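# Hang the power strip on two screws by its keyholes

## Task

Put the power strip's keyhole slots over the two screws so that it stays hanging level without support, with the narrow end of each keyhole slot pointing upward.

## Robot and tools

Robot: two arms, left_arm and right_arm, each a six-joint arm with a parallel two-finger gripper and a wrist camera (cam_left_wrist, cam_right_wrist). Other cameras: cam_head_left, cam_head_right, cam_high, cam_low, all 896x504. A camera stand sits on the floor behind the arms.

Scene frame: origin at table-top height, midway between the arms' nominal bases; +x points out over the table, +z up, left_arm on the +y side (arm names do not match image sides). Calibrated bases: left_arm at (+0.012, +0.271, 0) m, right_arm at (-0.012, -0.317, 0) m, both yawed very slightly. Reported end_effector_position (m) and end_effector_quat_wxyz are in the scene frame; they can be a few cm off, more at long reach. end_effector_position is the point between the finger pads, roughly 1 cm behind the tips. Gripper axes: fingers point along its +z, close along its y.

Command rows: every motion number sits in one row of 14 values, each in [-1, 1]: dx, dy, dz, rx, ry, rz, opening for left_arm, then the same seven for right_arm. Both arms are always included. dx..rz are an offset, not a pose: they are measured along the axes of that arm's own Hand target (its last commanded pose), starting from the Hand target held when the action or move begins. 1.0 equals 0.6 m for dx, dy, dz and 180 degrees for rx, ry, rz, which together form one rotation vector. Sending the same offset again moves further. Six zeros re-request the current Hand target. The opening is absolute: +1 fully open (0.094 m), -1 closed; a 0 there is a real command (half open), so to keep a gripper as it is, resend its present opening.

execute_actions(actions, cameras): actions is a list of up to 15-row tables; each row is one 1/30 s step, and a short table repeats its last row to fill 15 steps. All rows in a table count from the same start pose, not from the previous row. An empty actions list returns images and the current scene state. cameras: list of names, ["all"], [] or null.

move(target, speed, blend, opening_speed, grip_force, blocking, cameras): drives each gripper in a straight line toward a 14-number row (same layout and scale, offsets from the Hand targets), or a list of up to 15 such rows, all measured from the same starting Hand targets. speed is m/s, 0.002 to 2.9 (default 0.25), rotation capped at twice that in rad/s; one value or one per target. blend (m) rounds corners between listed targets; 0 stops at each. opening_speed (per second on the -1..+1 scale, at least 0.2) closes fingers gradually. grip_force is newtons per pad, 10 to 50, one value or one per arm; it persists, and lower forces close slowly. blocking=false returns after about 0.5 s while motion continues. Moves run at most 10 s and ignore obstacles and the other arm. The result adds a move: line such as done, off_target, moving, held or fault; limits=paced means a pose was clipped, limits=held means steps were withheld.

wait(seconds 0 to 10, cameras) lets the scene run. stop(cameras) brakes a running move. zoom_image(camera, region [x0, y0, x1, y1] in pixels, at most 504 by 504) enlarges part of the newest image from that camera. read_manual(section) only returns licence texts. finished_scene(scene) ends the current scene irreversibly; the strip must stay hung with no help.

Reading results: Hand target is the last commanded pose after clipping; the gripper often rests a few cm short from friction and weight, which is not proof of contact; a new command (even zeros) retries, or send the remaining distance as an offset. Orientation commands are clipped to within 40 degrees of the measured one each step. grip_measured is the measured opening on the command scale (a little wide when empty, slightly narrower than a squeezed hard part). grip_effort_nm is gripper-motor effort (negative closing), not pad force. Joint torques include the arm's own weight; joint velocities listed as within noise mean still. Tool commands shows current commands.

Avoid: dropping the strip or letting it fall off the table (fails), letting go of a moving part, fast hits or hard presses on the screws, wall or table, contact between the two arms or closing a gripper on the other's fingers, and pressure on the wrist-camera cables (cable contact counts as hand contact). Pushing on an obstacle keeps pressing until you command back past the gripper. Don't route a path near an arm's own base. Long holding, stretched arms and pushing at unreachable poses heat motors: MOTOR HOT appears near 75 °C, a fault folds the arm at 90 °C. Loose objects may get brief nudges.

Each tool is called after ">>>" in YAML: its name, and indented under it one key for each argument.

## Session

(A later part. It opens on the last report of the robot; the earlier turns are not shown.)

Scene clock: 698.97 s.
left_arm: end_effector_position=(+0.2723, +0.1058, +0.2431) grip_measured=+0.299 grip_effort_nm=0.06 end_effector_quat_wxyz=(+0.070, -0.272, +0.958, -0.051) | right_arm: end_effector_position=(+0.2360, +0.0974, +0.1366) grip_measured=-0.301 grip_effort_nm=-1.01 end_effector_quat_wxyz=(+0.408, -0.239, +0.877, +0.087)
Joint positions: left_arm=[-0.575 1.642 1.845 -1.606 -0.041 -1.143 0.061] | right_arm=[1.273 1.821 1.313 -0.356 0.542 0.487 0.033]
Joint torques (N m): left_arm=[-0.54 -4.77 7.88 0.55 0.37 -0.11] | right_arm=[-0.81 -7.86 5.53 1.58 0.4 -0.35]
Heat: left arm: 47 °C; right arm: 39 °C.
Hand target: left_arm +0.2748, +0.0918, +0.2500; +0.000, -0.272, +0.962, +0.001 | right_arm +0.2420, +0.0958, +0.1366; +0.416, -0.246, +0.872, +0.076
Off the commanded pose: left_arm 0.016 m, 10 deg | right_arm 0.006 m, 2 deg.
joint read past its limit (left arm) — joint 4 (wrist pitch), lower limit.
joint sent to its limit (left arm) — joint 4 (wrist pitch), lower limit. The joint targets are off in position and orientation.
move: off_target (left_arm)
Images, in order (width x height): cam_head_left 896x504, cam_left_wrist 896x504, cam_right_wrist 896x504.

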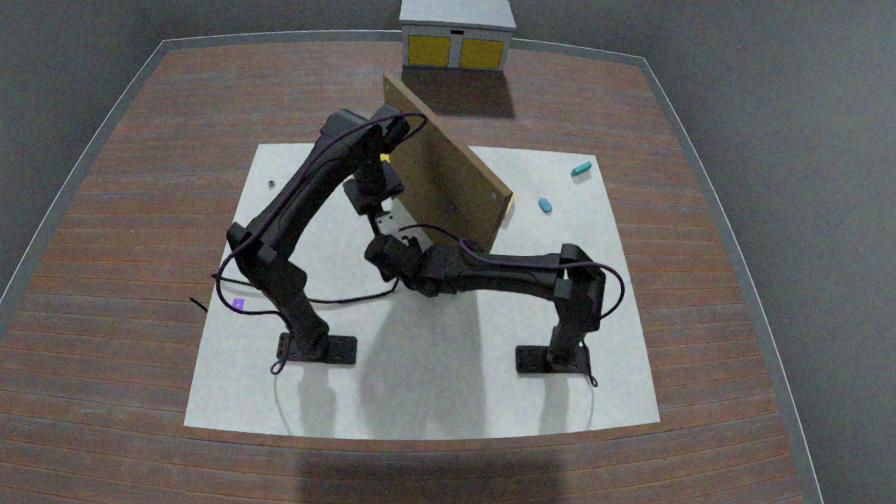

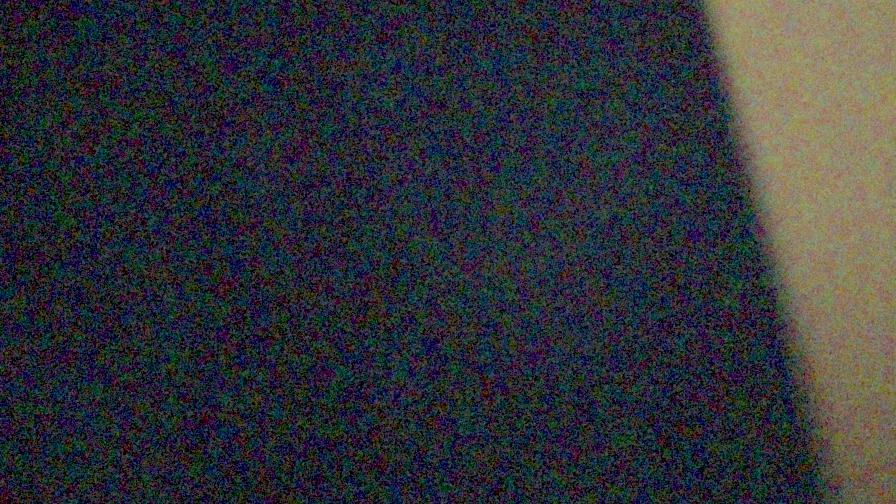

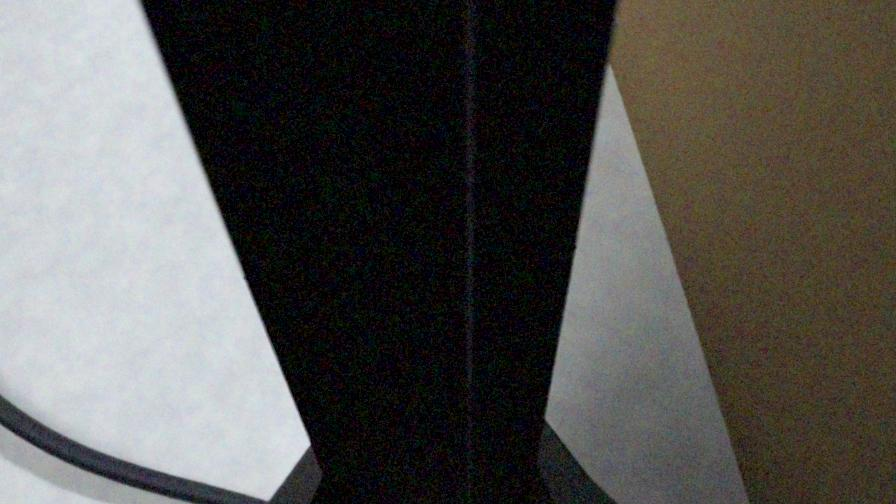

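>>> move:
  target:
    - [0.0,0,-0.2,0,0,0,0.6,0,0,0,0,0,0,-0.5]
  speed: 0.1
  cameras: ["cam_head_left","cam_right_wrist","cam_left_wrist","cam_head_right"]

Scene clock: 707.87 s.
left_arm: end_effector_position=(+0.2788, +0.0955, +0.3509) grip_measured=+0.599 grip_effort_nm=0.04 end_effector_quat_wxyz=(+0.177, -0.264, +0.927, -0.199) | right_arm: end_effector_position=(+0.2358, +0.1027, +0.1402) grip_measured=-0.302 grip_effort_nm=-1.01 end_effector_quat_wxyz=(+0.414, -0.236, +0.874, +0.098)
Joint positions: left_arm=[-0.575 1.563 2.137 -1.606 -0.014 -1.143 0.075] | right_arm=[1.276 1.821 1.313 -0.33 0.539 0.487 0.033]
Joint torques (N m): left_arm=[-0.59 -5.94 6.98 1.14 0.07 -0.08] | right_arm=[-0.76 -7.92 5.48 1.34 0.45 -0.37]
Heat: left arm: 47 °C; right arm: 39 °C.
Hand target: left_arm +0.2748, +0.0916, +0.3700; +0.000, -0.272, +0.962, +0.000 | right_arm +0.2420, +0.0958, +0.1365; +0.416, -0.246, +0.872, +0.076
Off the commanded pose: left_arm 0.020 m, 31 deg | right_arm 0.010 m, 3 deg.
joint read past its limit (left arm) — joint 4 (wrist pitch), lower limit.
joint sent to its limit (left arm) — joint 4 (wrist pitch), lower limit. The joint targets are off in position and orientation.
move: off_target (left_arm, right_arm)
Images, in order (width x height): cam_head_left 896x504, cam_head_right 896x504, cam_left_wrist 896x504, cam_right_wrist 896x504.

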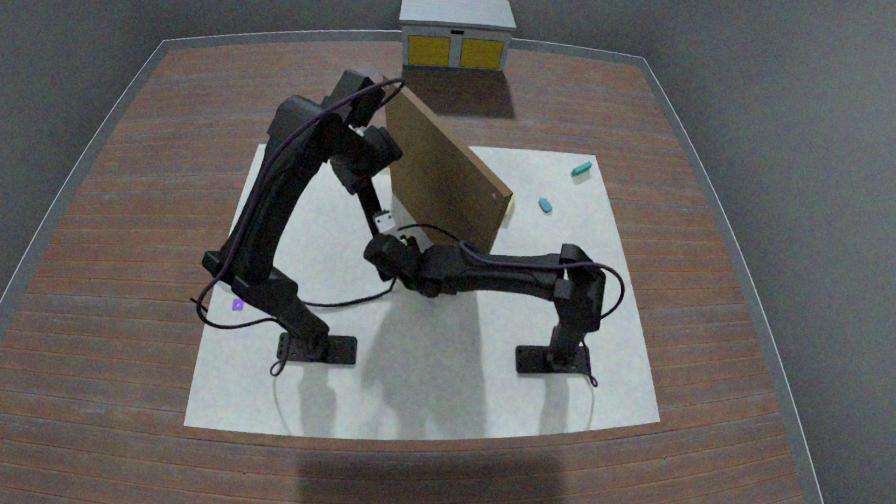

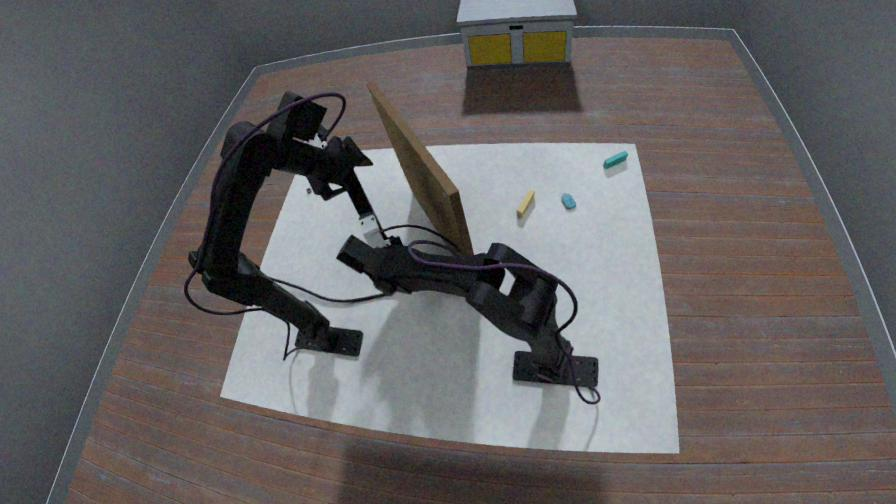

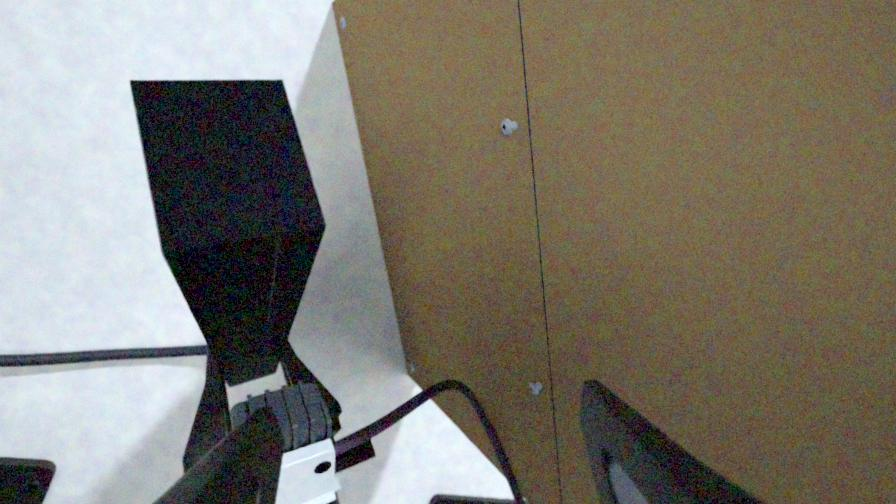

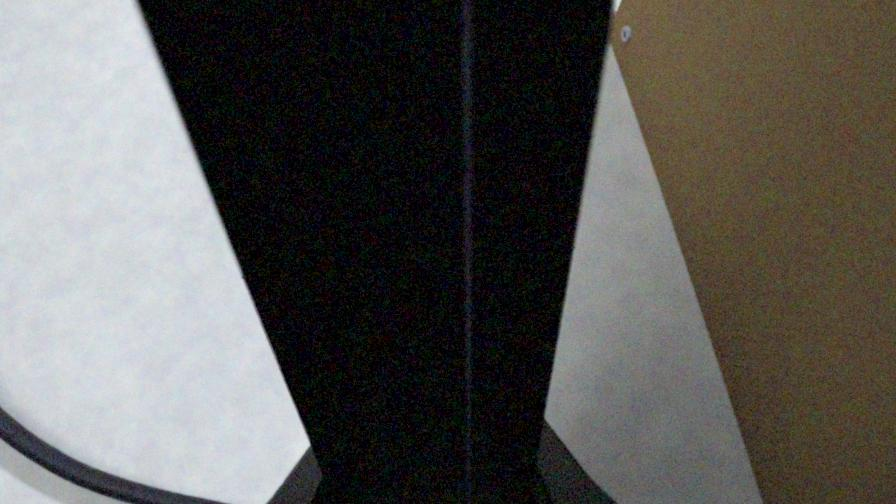

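>>> move:
  target:
    - [-0.029,0.095,-0.15,0,0,0,0.6,0,0,0,0,0,0,-0.5]
    - [-0.0225,0.3,-0.08,0.2327,-0.1088,0.109,0.49,0,0,0,0,0,0,-0.5]
    - [-0.0225,0.3,-0.03,0.4654,-0.2175,0.2183,0.49,0,0,0,0,0,0,-0.5]
  speed: 0.2
  blend: 0.02
  cameras: ["cam_head_left","cam_left_wrist","cam_head_right"]

Scene clock: 804.87 s.
left_arm: end_effector_position=(+0.1973, +0.2528, +0.3799) grip_measured=+0.492 grip_effort_nm=-0.10 end_effector_quat_wxyz=(+0.595, -0.129, +0.708, -0.357) | right_arm: end_effector_position=(+0.2358, +0.1027, +0.1402) grip_measured=-0.302 grip_effort_nm=-1.01 end_effector_quat_wxyz=(+0.414, -0.236, +0.874, +0.098)
Joint positions: left_arm=[1.214 0.731 1.159 -1.606 1.532 0.457 0.07] | right_arm=[1.276 1.821 1.313 -0.33 0.539 0.487 0.033]
Joint torques (N m): left_arm=[-0.59 1.25 4.63 0.7 1.28 0.28] | right_arm=[-0.79 -7.86 5.53 1.36 0.43 -0.36]
Heat: left arm: 45 °C; right arm: 37 °C.
Hand target: left_arm +0.1920, +0.2521, +0.3882; +0.463, +0.116, +0.697, -0.535 | right_arm +0.2420, +0.0958, +0.1365; +0.416, -0.246, +0.872, +0.076
Off the commanded pose: left_arm 0.010 m, 38 deg | right_arm 0.010 m, 3 deg.
joint read past its limit (left arm) — joint 4 (wrist pitch), lower limit.
joint sent to its limit (left arm) — joint 4 (wrist pitch), lower limit; joint 5 (wrist yaw), upper limit. The joint targets are off in position and orientation.
move: off_target (left_arm, right_arm); blend cut to 0 m at target 2; target 2's new opening was sent with left_arm's hand 0.005 m and 24 deg from that target; limits=paced
Images, in order (width x height): cam_head_left 896x504, cam_head_right 896x504, cam_left_wrist 896x504.

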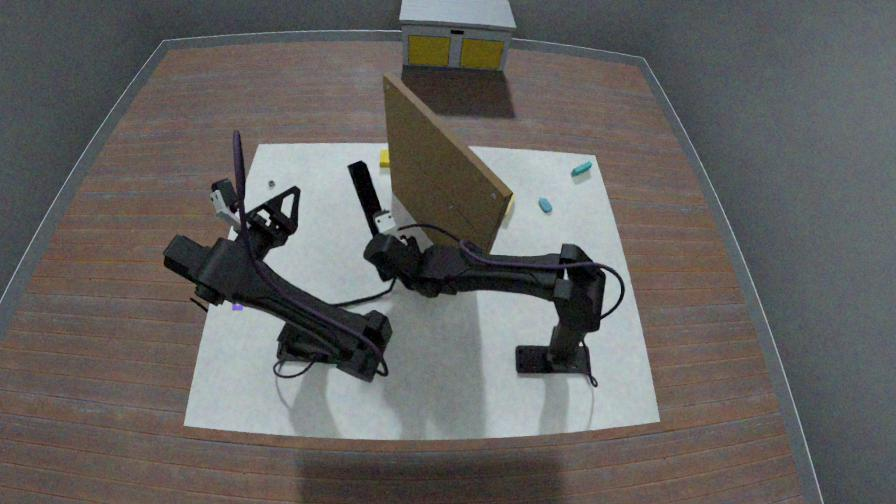

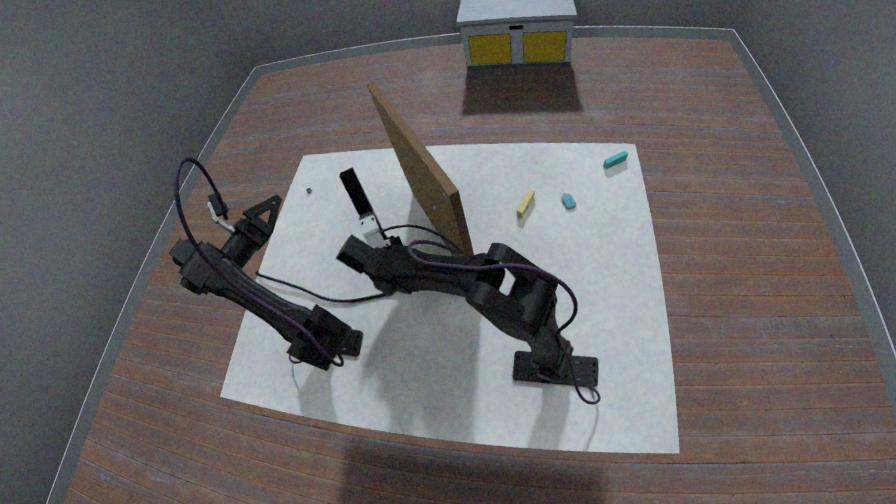

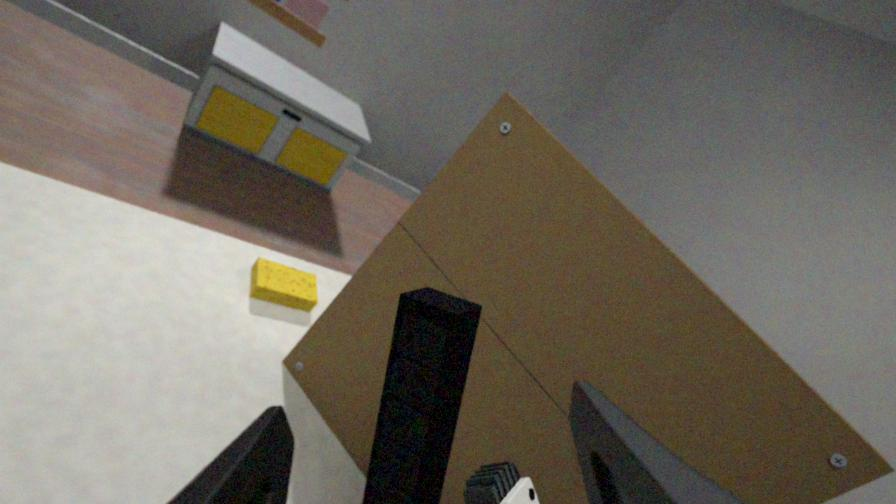

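>>> move:
  target:
    - [0.17,0.1678,0.1287,0.0062,0.0049,0.0258,0.49,0,0,0,0,0,0,-0.5]
  speed: 0.12
  cameras: ["cam_head_left","cam_left_wrist","cam_head_right"]

Scene clock: 831.47 s.
left_arm: end_effector_position=(+0.2442, +0.1945, +0.2402) grip_measured=+0.492 grip_effort_nm=-0.10 end_effector_quat_wxyz=(+0.457, +0.146, +0.705, -0.523) | right_arm: end_effector_position=(+0.2358, +0.1027, +0.1402) grip_measured=-0.302 grip_effort_nm=-1.01 end_effector_quat_wxyz=(+0.414, -0.236, +0.874, +0.098)
Joint positions: left_arm=[0.522 1.075 0.687 -0.884 1.534 0.624 0.07] | right_arm=[1.276 1.821 1.313 -0.33 0.539 0.487 0.033]
Joint torques (N m): left_arm=[-0.42 -2.44 5.39 0.7 1 0.05] | right_arm=[-0.66 -7.83 5.41 1.35 0.4 -0.36]
Heat: left arm: 44 °C; right arm: 36 °C.
Hand target: left_arm +0.2427, +0.1925, +0.2454; +0.477, +0.152, +0.691, -0.522 | right_arm +0.2420, +0.0958, +0.1365; +0.416, -0.246, +0.872, +0.076
Off the commanded pose: left_arm 0.006 m, 3 deg | right_arm 0.010 m, 3 deg.
move: off_target (left_arm, right_arm)
Images, in order (width x height): cam_head_left 896x504, cam_head_right 896x504, cam_left_wrist 896x504.

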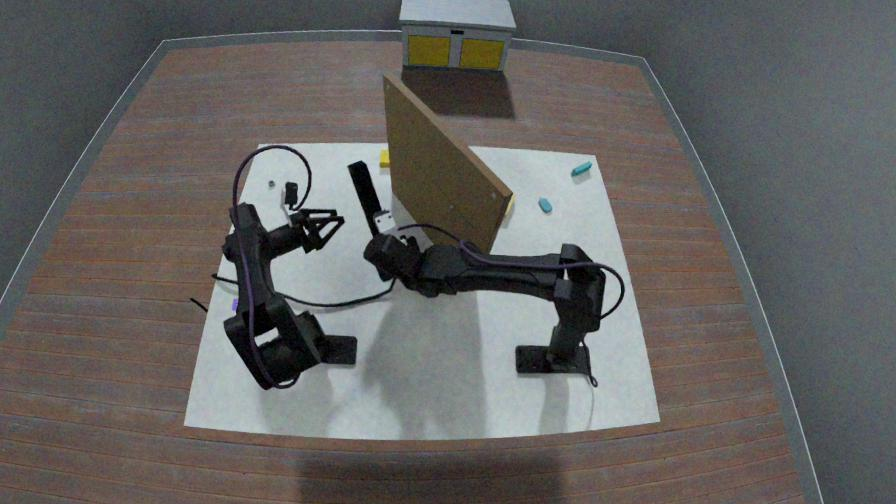

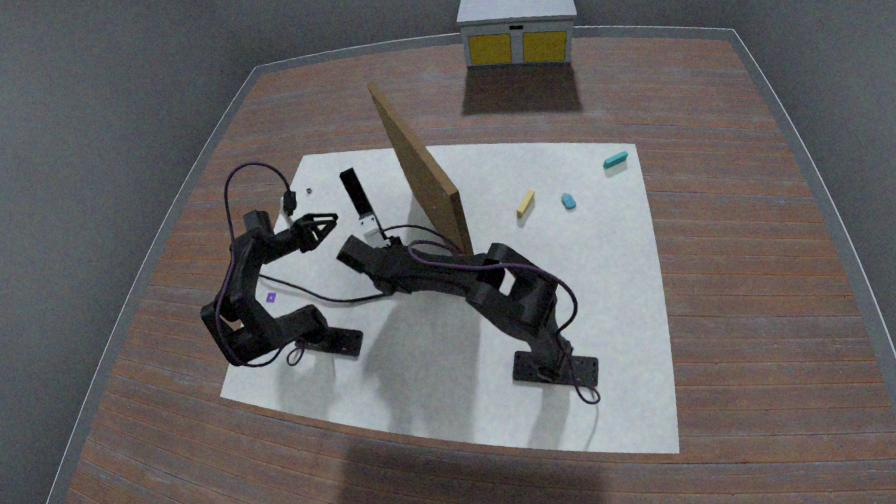

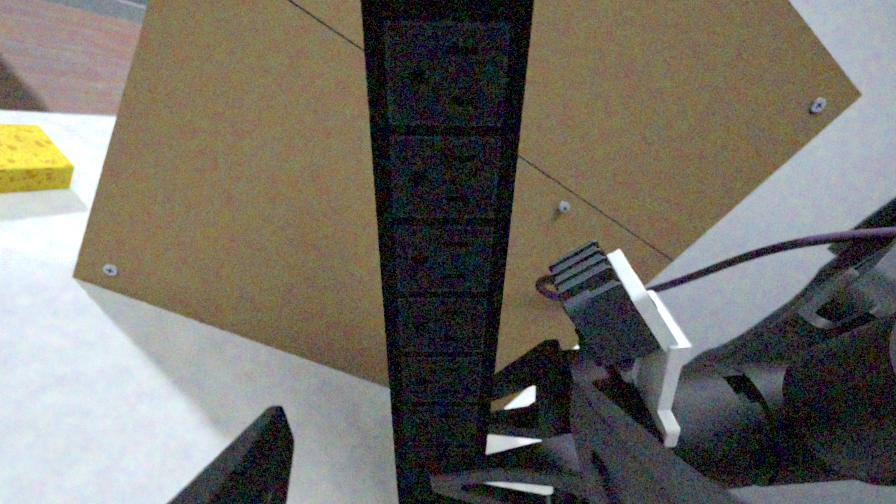

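>>> move:
  target:
    - [0.0,0.0,0.1,0,0,0,0.277,0,0,0,0,0,0,-0.5]
  speed: 0.07
  cameras: ["cam_left_wrist","cam_right_wrist"]

Scene clock: 855.30 s.
left_arm: end_effector_position=(+0.2745, +0.1441, +0.2434) grip_measured=+0.279 grip_effort_nm=-0.10 end_effector_quat_wxyz=(+0.469, +0.139, +0.699, -0.522) | right_arm: end_effector_position=(+0.2358, +0.1027, +0.1402) grip_measured=-0.302 grip_effort_nm=-1.01 end_effector_quat_wxyz=(+0.414, -0.236, +0.874, +0.098)
Joint positions: left_arm=[0.175 0.94 0.366 0.53 1.193 -0.602 0.06] | right_arm=[1.276 1.821 1.313 -0.33 0.539 0.487 0.033]
Joint torques (N m): left_arm=[-0.68 -1.03 5.94 1.68 -0.02 0.01] | right_arm=[-0.69 -7.86 5.52 1.33 0.45 -0.37]
Heat: left arm: 43 °C; right arm: 36 °C.
Hand target: left_arm +0.2728, +0.1406, +0.2453; +0.477, +0.152, +0.691, -0.522 | right_arm +0.2420, +0.0958, +0.1365; +0.416, -0.246, +0.872, +0.076
Off the commanded pose: left_arm 0.004 m, 2 deg | right_arm 0.010 m, 3 deg.
move: off_target (right_arm)
Images, in order (width x height): cam_left_wrist 896x504, cam_right_wrist 896x504.

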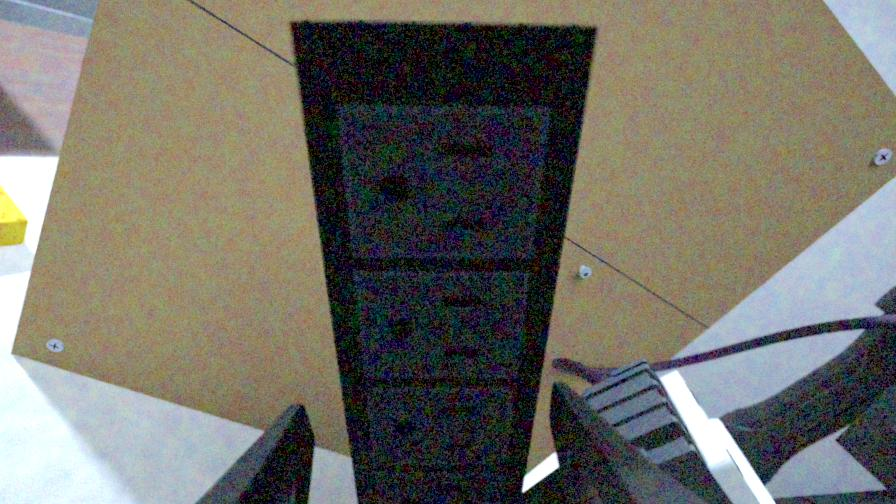

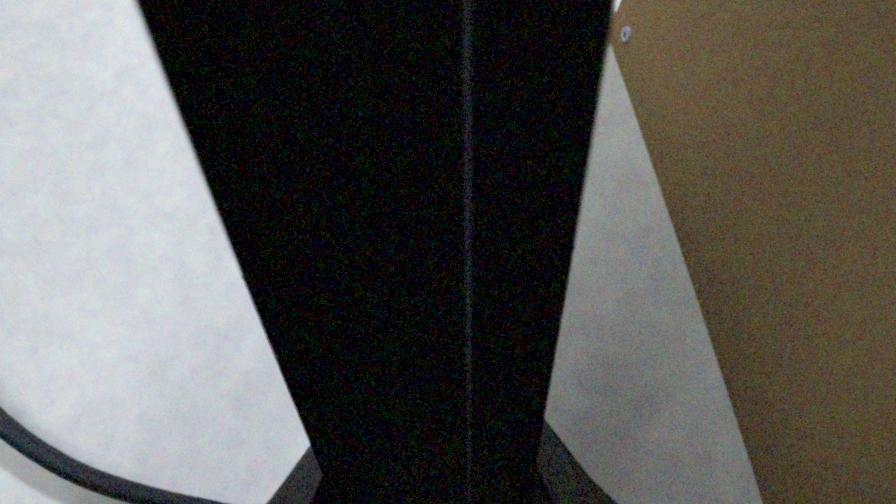

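>>> move:
  target:
    - [-0.04,0.0,0.0,0,0,0,0.277,0,0,0,0,0,0,-0.5]
    - [-0.04,0.0,0.045,0,0,0,0.277,0,0,0,0,0,0,-0.5]
  speed: 0.06
  cameras: ["cam_left_wrist","cam_head_right"]

Scene clock: 898.73 s.
left_arm: end_effector_position=(+0.2931, +0.1254, +0.2451) grip_measured=+0.279 grip_effort_nm=-0.10 end_effector_quat_wxyz=(+0.452, +0.133, +0.706, -0.529) | right_arm: end_effector_position=(+0.2358, +0.1027, +0.1402) grip_measured=-0.302 grip_effort_nm=-1.01 end_effector_quat_wxyz=(+0.414, -0.236, +0.874, +0.098)
Joint positions: left_arm=[0.068 1.038 0.434 0.531 1.099 -0.612 0.06] | right_arm=[1.276 1.821 1.313 -0.33 0.539 0.487 0.033]
Joint torques (N m): left_arm=[-0.69 -1.76 9.85 1.65 -0.06 0.01] | right_arm=[-0.66 -7.83 5.55 1.34 0.43 -0.35]
Heat: left arm: 43 °C; right arm: 35 °C.
Hand target: left_arm +0.2982, +0.1241, +0.2650; +0.477, +0.152, +0.691, -0.522 | right_arm +0.2420, +0.0958, +0.1365; +0.416, -0.246, +0.872, +0.076
Off the commanded pose: left_arm 0.021 m, 4 deg | right_arm 0.010 m, 3 deg.
move: off_target (left_arm, right_arm)
Images, in order (width x height): cam_head_right 896x504, cam_left_wrist 896x504.

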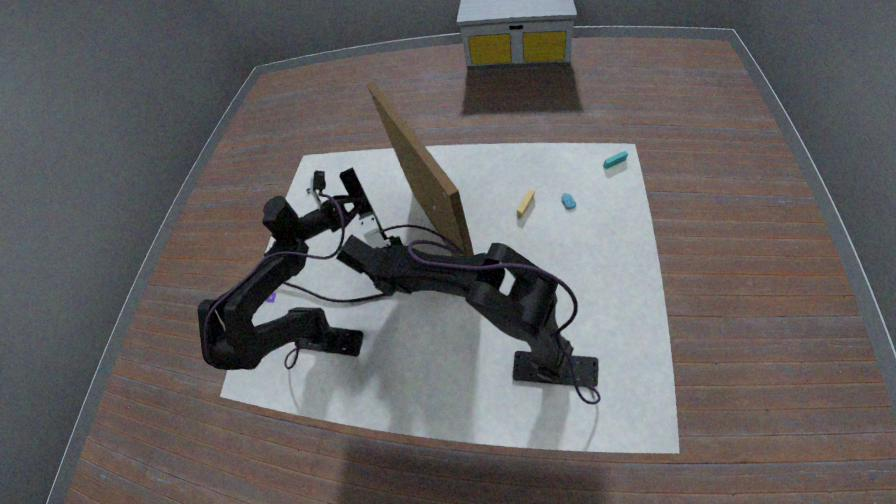

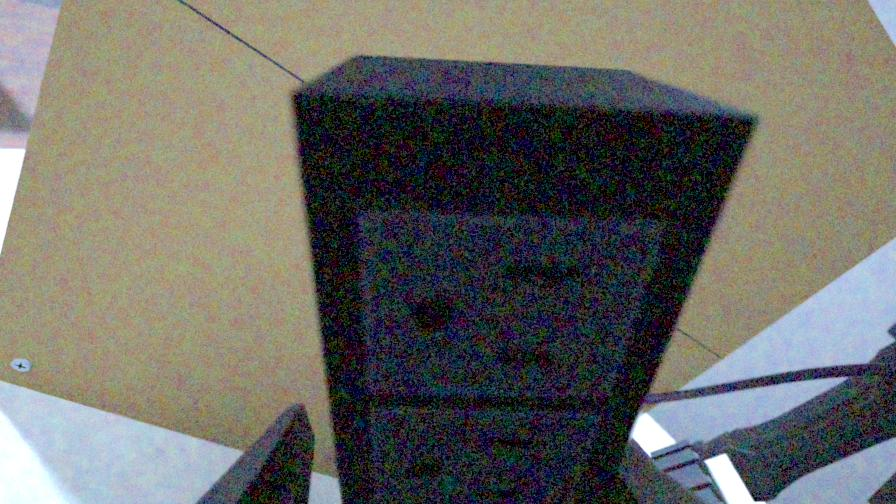

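>>> move:
  target:
    - [0.0,0.0,-0.055,0,0,0,0.277,0,0,0,0,0,0,-0.5]
  speed: 0.06
  cameras: ["cam_left_wrist"]

Scene clock: 906.40 s.
left_arm: end_effector_position=(+0.2866, +0.1519, +0.2568) grip_measured=+0.279 grip_effort_nm=-0.10 end_effector_quat_wxyz=(+0.472, +0.139, +0.697, -0.522) | right_arm: end_effector_position=(+0.2356, +0.1029, +0.1401) grip_measured=-0.302 grip_effort_nm=-1.01 end_effector_quat_wxyz=(+0.413, -0.237, +0.874, +0.099)
Joint positions: left_arm=[0.206 0.993 0.434 0.531 1.221 -0.612 0.06] | right_arm=[1.276 1.821 1.313 -0.33 0.537 0.487 0.033]
Joint torques (N m): left_arm=[0.57 -3.19 7.57 1.15 0.34 0.02] | right_arm=[-0.79 -7.86 5.5 1.37 0.45 -0.36]
Heat: left arm: 44 °C; right arm: 35 °C.
Hand target: left_arm +0.2817, +0.1527, +0.2650; +0.477, +0.152, +0.691, -0.522 | right_arm +0.2420, +0.0958, +0.1366; +0.417, -0.246, +0.872, +0.076
Off the commanded pose: left_arm 0.010 m, 2 deg | right_arm 0.010 m, 3 deg.
move: off_target (right_arm)
Images, in order (width x height): cam_left_wrist 896x504.

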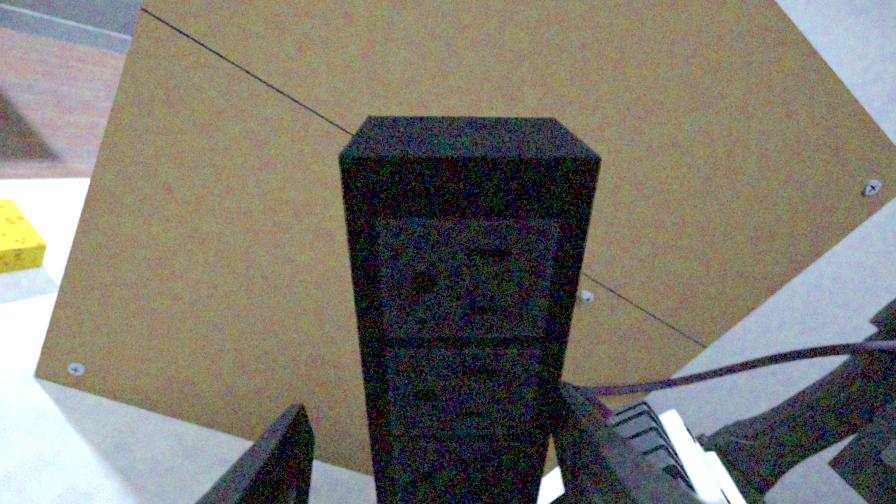

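>>> move:
  target:
    - [0.0,-0.012,0.0,0,0,0,0.277,0,0,0,0,0,0,-0.5]
    - [0.0,-0.012,0.03,0,0,0,0.277,0,0,0,0,0,0,-0.5]
  speed: 0.05
  cameras: ["cam_left_wrist"]

Scene clock: 916.23 s.
left_arm: end_effector_position=(+0.2850, +0.1375, +0.2619) grip_measured=+0.279 grip_effort_nm=-0.10 end_effector_quat_wxyz=(+0.477, +0.146, +0.693, -0.521) | right_arm: end_effector_position=(+0.2356, +0.1029, +0.1401) grip_measured=-0.302 grip_effort_nm=-1.01 end_effector_quat_wxyz=(+0.413, -0.237, +0.874, +0.099)
Joint positions: left_arm=[0.131 0.97 0.434 0.531 1.149 -0.617 0.06] | right_arm=[1.276 1.821 1.313 -0.33 0.537 0.487 0.033]
Joint torques (N m): left_arm=[-0.62 -1.47 8.88 1.03 -0.07 0.04] | right_arm=[-0.8 -7.79 5.45 1.36 0.46 -0.37]
Heat: left arm: 44 °C; right arm: 35 °C.
Hand target: left_arm +0.2856, +0.1341, +0.2691; +0.477, +0.152, +0.691, -0.522 | right_arm +0.2420, +0.0958, +0.1366; +0.417, -0.246, +0.872, +0.076
Off the commanded pose: left_arm 0.008 m, 1 deg | right_arm 0.010 m, 3 deg.
move: off_target (right_arm)
Images, in order (width x height): cam_left_wrist 896x504.

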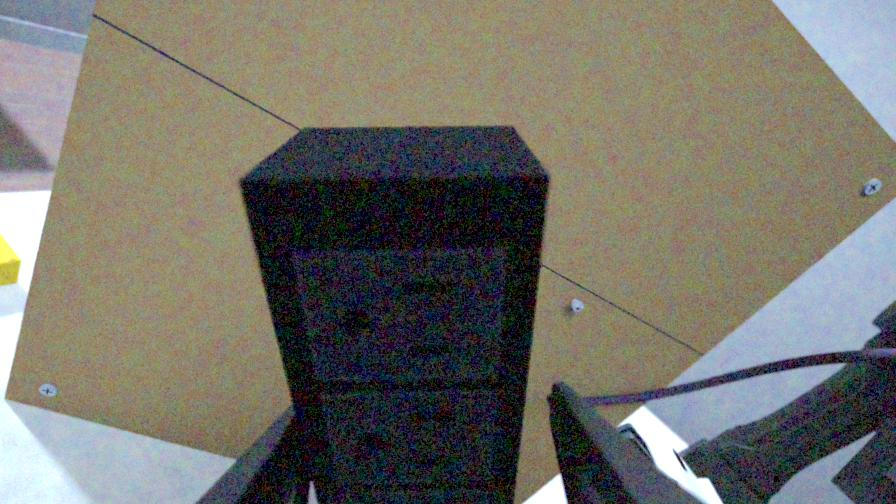

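>>> move:
  target:
    - [0.0,0.0,-0.03,0,0,0,0.277,0,0,0,0,0,0,-0.5]
    - [0.0,0.012,-0.025,0,0,0,0.277,0,0,0,0,0,0,-0.5]
  speed: 0.05
  cameras: ["cam_left_wrist"]

Scene clock: 924.03 s.
left_arm: end_effector_position=(+0.2860, +0.1522, +0.2603) grip_measured=+0.279 grip_effort_nm=-0.10 end_effector_quat_wxyz=(+0.478, +0.138, +0.695, -0.519) | right_arm: end_effector_position=(+0.2356, +0.1029, +0.1401) grip_measured=-0.302 grip_effort_nm=-1.01 end_effector_quat_wxyz=(+0.413, -0.237, +0.874, +0.099)
Joint positions: left_arm=[0.204 0.978 0.434 0.531 1.21 -0.618 0.06] | right_arm=[1.276 1.821 1.313 -0.33 0.537 0.487 0.033]
Joint torques (N m): left_arm=[0.34 -1.47 7.62 1.19 0.28 0.05] | right_arm=[-0.64 -7.86 5.45 1.35 0.49 -0.38]
Heat: left arm: 44 °C; right arm: 35 °C.
Hand target: left_arm +0.2832, +0.1501, +0.2650; +0.477, +0.152, +0.691, -0.522 | right_arm +0.2420, +0.0958, +0.1366; +0.417, -0.246, +0.872, +0.076
Off the commanded pose: left_arm 0.006 m, 2 deg | right_arm 0.010 m, 3 deg.
move: off_target (right_arm)
Images, in order (width x height): cam_left_wrist 896x504.

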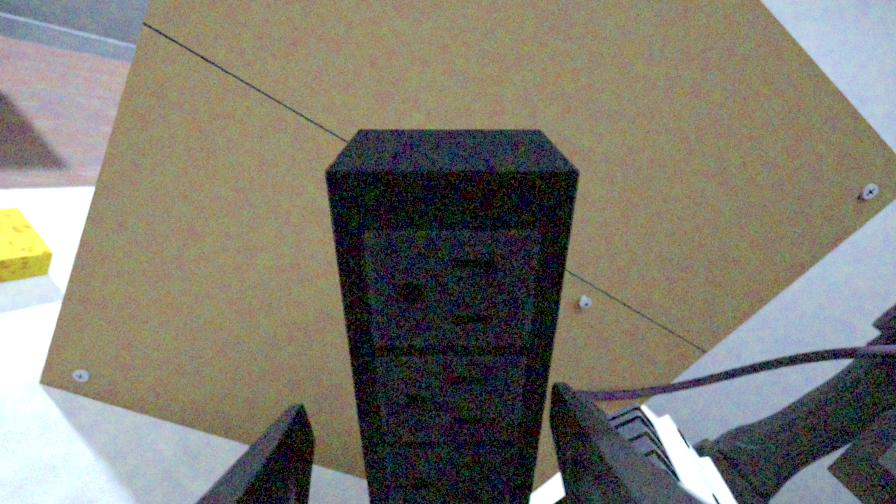

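>>> move:
  target: [0,-0.005,0,0,0,0,0.277,0,0,0,0,0,0,-0.5]
  speed: 0.05
  cameras: ["cam_left_wrist","cam_high"]

Scene clock: 952.20 s.
left_arm: end_effector_position=(+0.2860, +0.1522, +0.2603) grip_measured=+0.279 grip_effort_nm=-0.10 end_effector_quat_wxyz=(+0.478, +0.138, +0.695, -0.519) | right_arm: end_effector_position=(+0.2356, +0.1029, +0.1401) grip_measured=-0.302 grip_effort_nm=-1.01 end_effector_quat_wxyz=(+0.413, -0.237, +0.874, +0.099)
Joint positions: left_arm=[0.204 0.978 0.434 0.531 1.21 -0.618 0.06] | right_arm=[1.276 1.821 1.313 -0.33 0.537 0.487 0.033]
Joint torques (N m): left_arm=[-0.12 -2.63 7.79 1.02 0.24 0.06] | right_arm=[-0.75 -7.92 5.53 1.35 0.43 -0.34]
Heat: left arm: 44 °C; right arm: 35 °C.
Hand target: left_arm +0.2811, +0.1488, +0.2667; +0.477, +0.152, +0.691, -0.522 | right_arm +0.2420, +0.0958, +0.1366; +0.417, -0.246, +0.872, +0.076
Off the commanded pose: left_arm 0.009 m, 2 deg | right_arm 0.010 m, 3 deg.
move: off_target (right_arm)
Images, in order (width x height): cam_high 896x504, cam_left_wrist 896x504.

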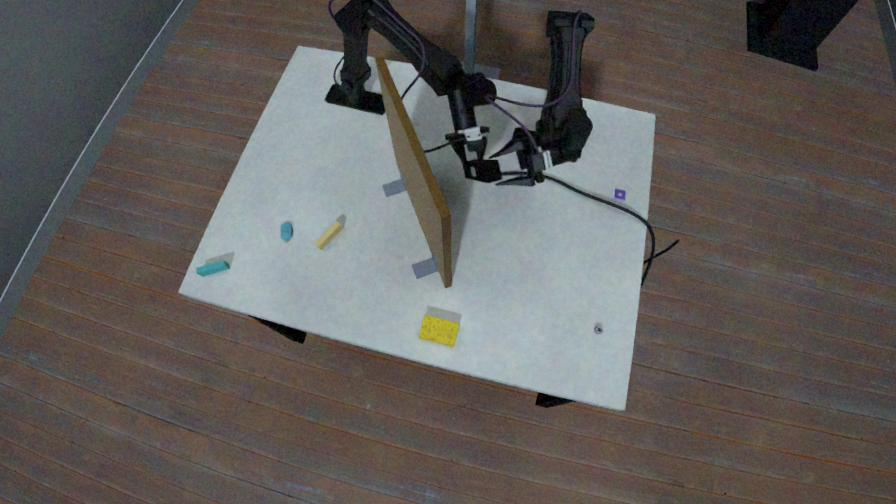

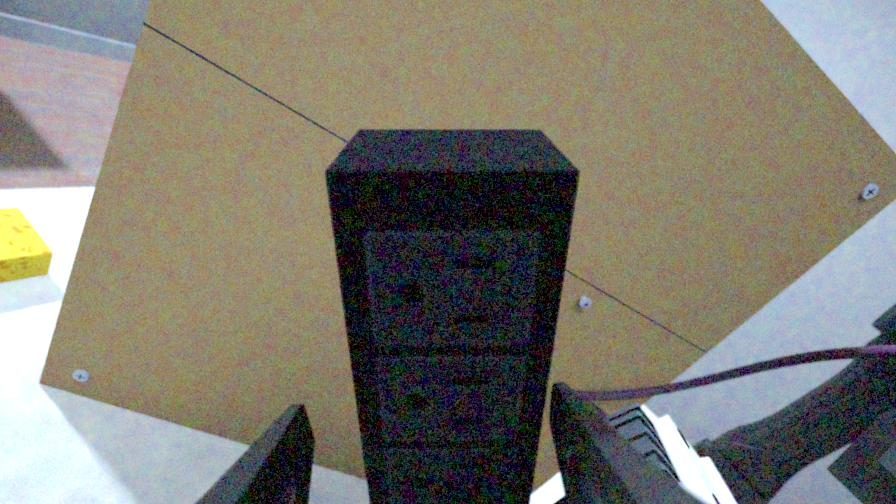

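>>> move:
  target: [0,-0.010,0.004,0,0,0,0.35,0,0,0,0,0,0,-0.5]
  speed: 0.05
  cameras: ["cam_left_wrist"]

Scene clock: 961.67 s.
left_arm: end_effector_position=(+0.2817, +0.1483, +0.2648) grip_measured=+0.348 grip_effort_nm=0.06 end_effector_quat_wxyz=(+0.481, +0.149, +0.690, -0.519) | right_arm: end_effector_position=(+0.2356, +0.1029, +0.1401) grip_measured=-0.302 grip_effort_nm=-1.01 end_effector_quat_wxyz=(+0.413, -0.237, +0.874, +0.099)
Joint positions: left_arm=[0.192 0.958 0.434 0.531 1.21 -0.618 0.063] | right_arm=[1.276 1.821 1.313 -0.33 0.537 0.487 0.033]
Joint torques (N m): left_arm=[-0.64 -2.99 7.86 0.76 -0.05 0] | right_arm=[-0.79 -7.91 5.52 1.35 0.46 -0.37]
Heat: left arm: 44 °C; right arm: 35 °C.
Hand target: left_arm +0.2780, +0.1443, +0.2702; +0.477, +0.152, +0.691, -0.522 | right_arm +0.2420, +0.0958, +0.1366; +0.417, -0.246, +0.872, +0.076
Off the commanded pose: left_arm 0.008 m, 1 deg | right_arm 0.010 m, 3 deg.
move: off_target (right_arm)
Images, in order (width x height): cam_left_wrist 896x504.

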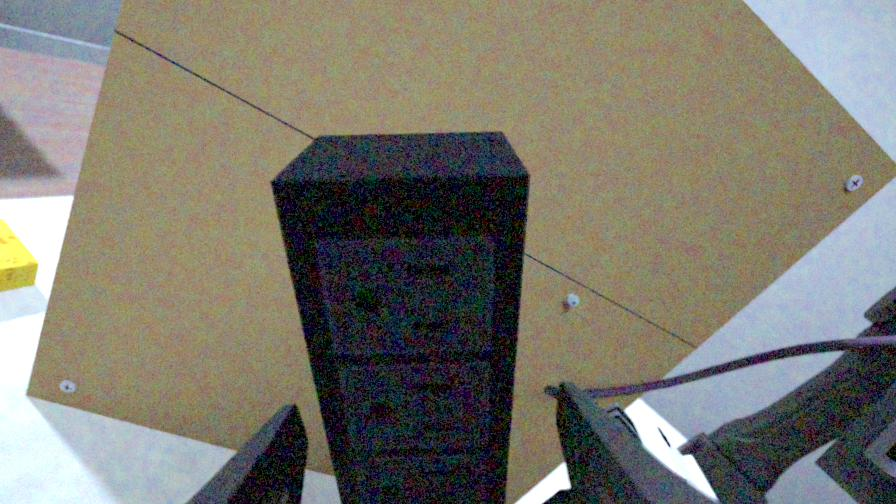

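>>> move:
  target: [0,0.002,0.022,0,0,0,0.35,0,0,0,0,0,0,-0.5]
  speed: 0.05
  cameras: ["cam_left_wrist"]

>>> move:
  target: [0,0,0.018,0,0,0,0.35,0,0,0,0,0,0,-0.5]
  speed: 0.05
  cameras: ["cam_left_wrist"]

Scene clock: 970.07 s.
left_arm: end_effector_position=(+0.2850, +0.1370, +0.2623) grip_measured=+0.348 grip_effort_nm=0.06 end_effector_quat_wxyz=(+0.477, +0.145, +0.693, -0.521) | right_arm: end_effector_position=(+0.2356, +0.1029, +0.1401) grip_measured=-0.302 grip_effort_nm=-1.01 end_effector_quat_wxyz=(+0.413, -0.237, +0.874, +0.099)
Joint positions: left_arm=[0.128 0.969 0.434 0.531 1.145 -0.618 0.063] | right_arm=[1.276 1.821 1.313 -0.33 0.537 0.487 0.033]
Joint torques (N m): left_arm=[-0.69 -1.43 8.99 1 -0.07 0.06] | right_arm=[-0.66 -7.73 5.56 1.37 0.45 -0.35]
Heat: left arm: 44 °C; right arm: 35 °C.
Hand target: left_arm +0.2855, +0.1334, +0.2695; +0.477, +0.152, +0.691, -0.522 | right_arm +0.2420, +0.0958, +0.1366; +0.417, -0.246, +0.872, +0.076
Off the commanded pose: left_arm 0.008 m, 1 deg | right_arm 0.010 m, 3 deg.
move: off_target (right_arm)
Images, in order (width x height): cam_left_wrist 896x504.

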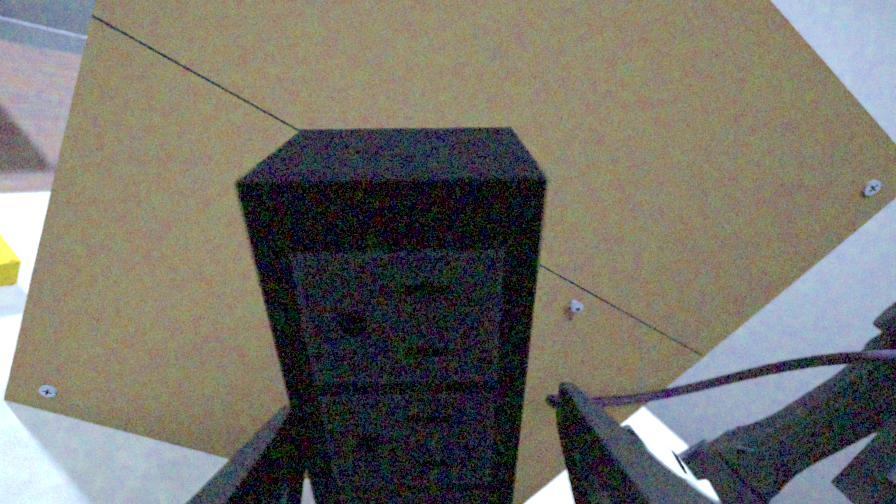

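Scene clock: 971.17 s.
left_arm: end_effector_position=(+0.2893, +0.1280, +0.2562) grip_measured=+0.348 grip_effort_nm=0.06 end_effector_quat_wxyz=(+0.469, +0.138, +0.698, -0.523) | right_arm: end_effector_position=(+0.2356, +0.1029, +0.1401) grip_measured=-0.302 grip_effort_nm=-1.01 end_effector_quat_wxyz=(+0.413, -0.237, +0.874, +0.099)
Joint positions: left_arm=[0.077 0.993 0.434 0.531 1.094 -0.618 0.063] | right_arm=[1.276 1.821 1.313 -0.33 0.537 0.487 0.033]
Joint torques (N m): left_arm=[-0.73 -1.61 9.83 1.17 -0.05 0.06] | right_arm=[-0.75 -7.76 5.53 1.35 0.42 -0.36]
Heat: left arm: 44 °C; right arm: 35 °C.
Hand target: left_arm +0.2909, +0.1240, +0.2695; +0.477, +0.152, +0.691, -0.522 | right_arm +0.2420, +0.0958, +0.1366; +0.417, -0.246, +0.872, +0.076
Off the commanded pose: left_arm 0.014 m, 2 deg | right_arm 0.010 m, 3 deg.
move: off_target (left_arm, right_arm)
Images, in order (width x height): cam_left_wrist 896x504.

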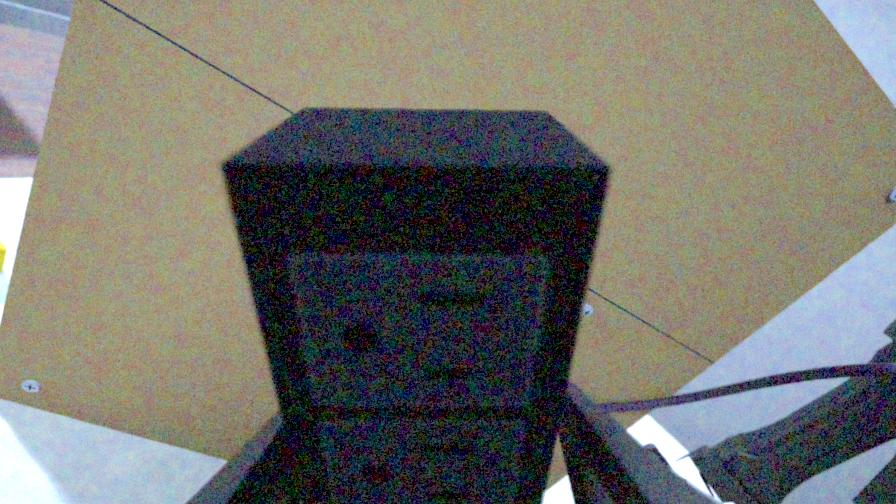

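>>> move:
  target: [0,0,0,0,0,0,-0.1,0,0,0,0,0,0,-0.5]
  speed: 0.05
  opening_speed: 0.3
  cameras: ["cam_left_wrist"]

Scene clock: 978.60 s.
left_arm: end_effector_position=(+0.2899, +0.1285, +0.2556) grip_measured=-0.068 grip_effort_nm=-1.05 end_effector_quat_wxyz=(+0.471, +0.138, +0.699, -0.521) | right_arm: end_effector_position=(+0.2356, +0.1029, +0.1401) grip_measured=-0.302 grip_effort_nm=-1.01 end_effector_quat_wxyz=(+0.413, -0.237, +0.874, +0.099)
Joint positions: left_arm=[0.077 0.993 0.432 0.531 1.089 -0.613 0.044] | right_arm=[1.276 1.821 1.313 -0.33 0.537 0.487 0.033]
Joint torques (N m): left_arm=[-0.76 -1.5 9.74 1.17 0.04 0.01] | right_arm=[-0.83 -7.77 5.53 1.36 0.46 -0.36]
Heat: left arm: 45 °C; right arm: 35 °C.
Hand target: left_arm +0.2909, +0.1240, +0.2695; +0.477, +0.152, +0.691, -0.522 | right_arm +0.2420, +0.0957, +0.1365; +0.416, -0.246, +0.872, +0.076
Off the commanded pose: left_arm 0.015 m, 2 deg | right_arm 0.010 m, 3 deg.
move: off_target (left_arm, right_arm)
Images, in order (width x height): cam_left_wrist 896x504.

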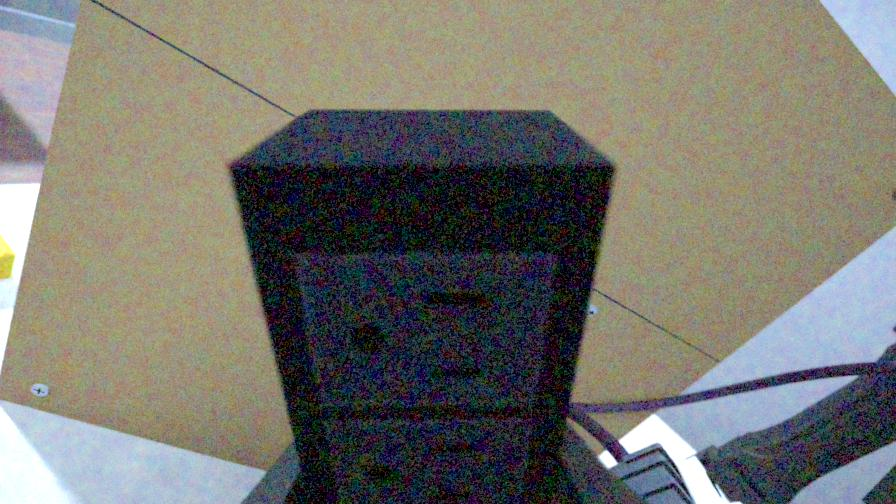

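>>> move:
  target: [0.0084,0.0638,0,0,0,-0.0833,-0.1,0,0,0,0,0,0,-0.5]
  speed: 0.06
  cameras: ["cam_left_wrist","cam_low"]

Scene clock: 1017.57 s.
left_arm: end_effector_position=(+0.3118, +0.1366, +0.2357) grip_measured=-0.070 grip_effort_nm=-1.05 end_effector_quat_wxyz=(+0.415, +0.076, +0.708, -0.566) | right_arm: end_effector_position=(+0.2386, +0.1019, +0.1368) grip_measured=-0.303 grip_effort_nm=-1.01 end_effector_quat_wxyz=(+0.407, -0.234, +0.877, +0.101)
Joint positions: left_arm=[0.115 1.181 0.434 0.715 1.142 -0.802 0.044] | right_arm=[1.264 1.826 1.313 -0.33 0.52 0.491 0.033]
Joint torques (N m): left_arm=[0.59 -2.02 8.31 1.26 0.11 -0.74] | right_arm=[-0.51 -8.05 5.52 1.34 0.65 -0.42]
Heat: left arm: 45 °C; right arm: 35 °C.
Hand target: left_arm +0.3155, +0.1382, +0.2433; +0.405, +0.061, +0.705, -0.579 | right_arm +0.2420, +0.0958, +0.1365; +0.416, -0.246, +0.872, +0.076
Off the commanded pose: left_arm 0.009 m, 3 deg | right_arm 0.007 m, 3 deg.
move: off_target (left_arm, right_arm)
Images, in order (width x height): cam_low 896x504, cam_left_wrist 896x504.

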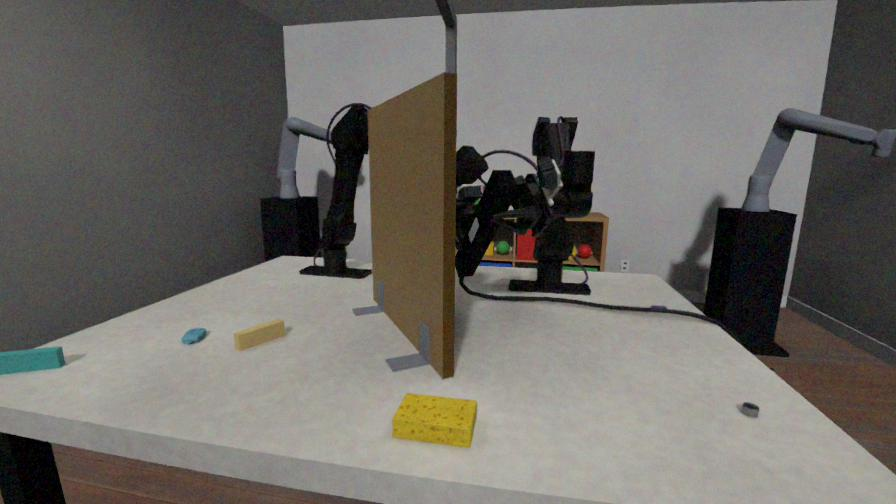

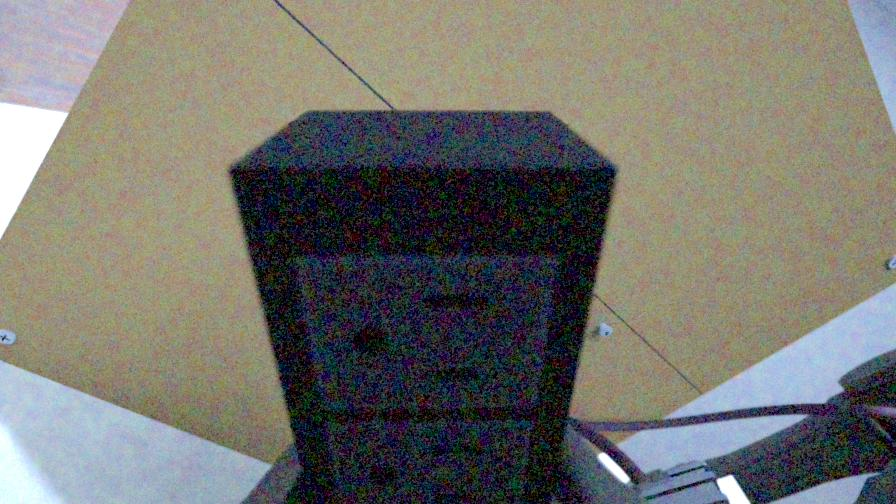

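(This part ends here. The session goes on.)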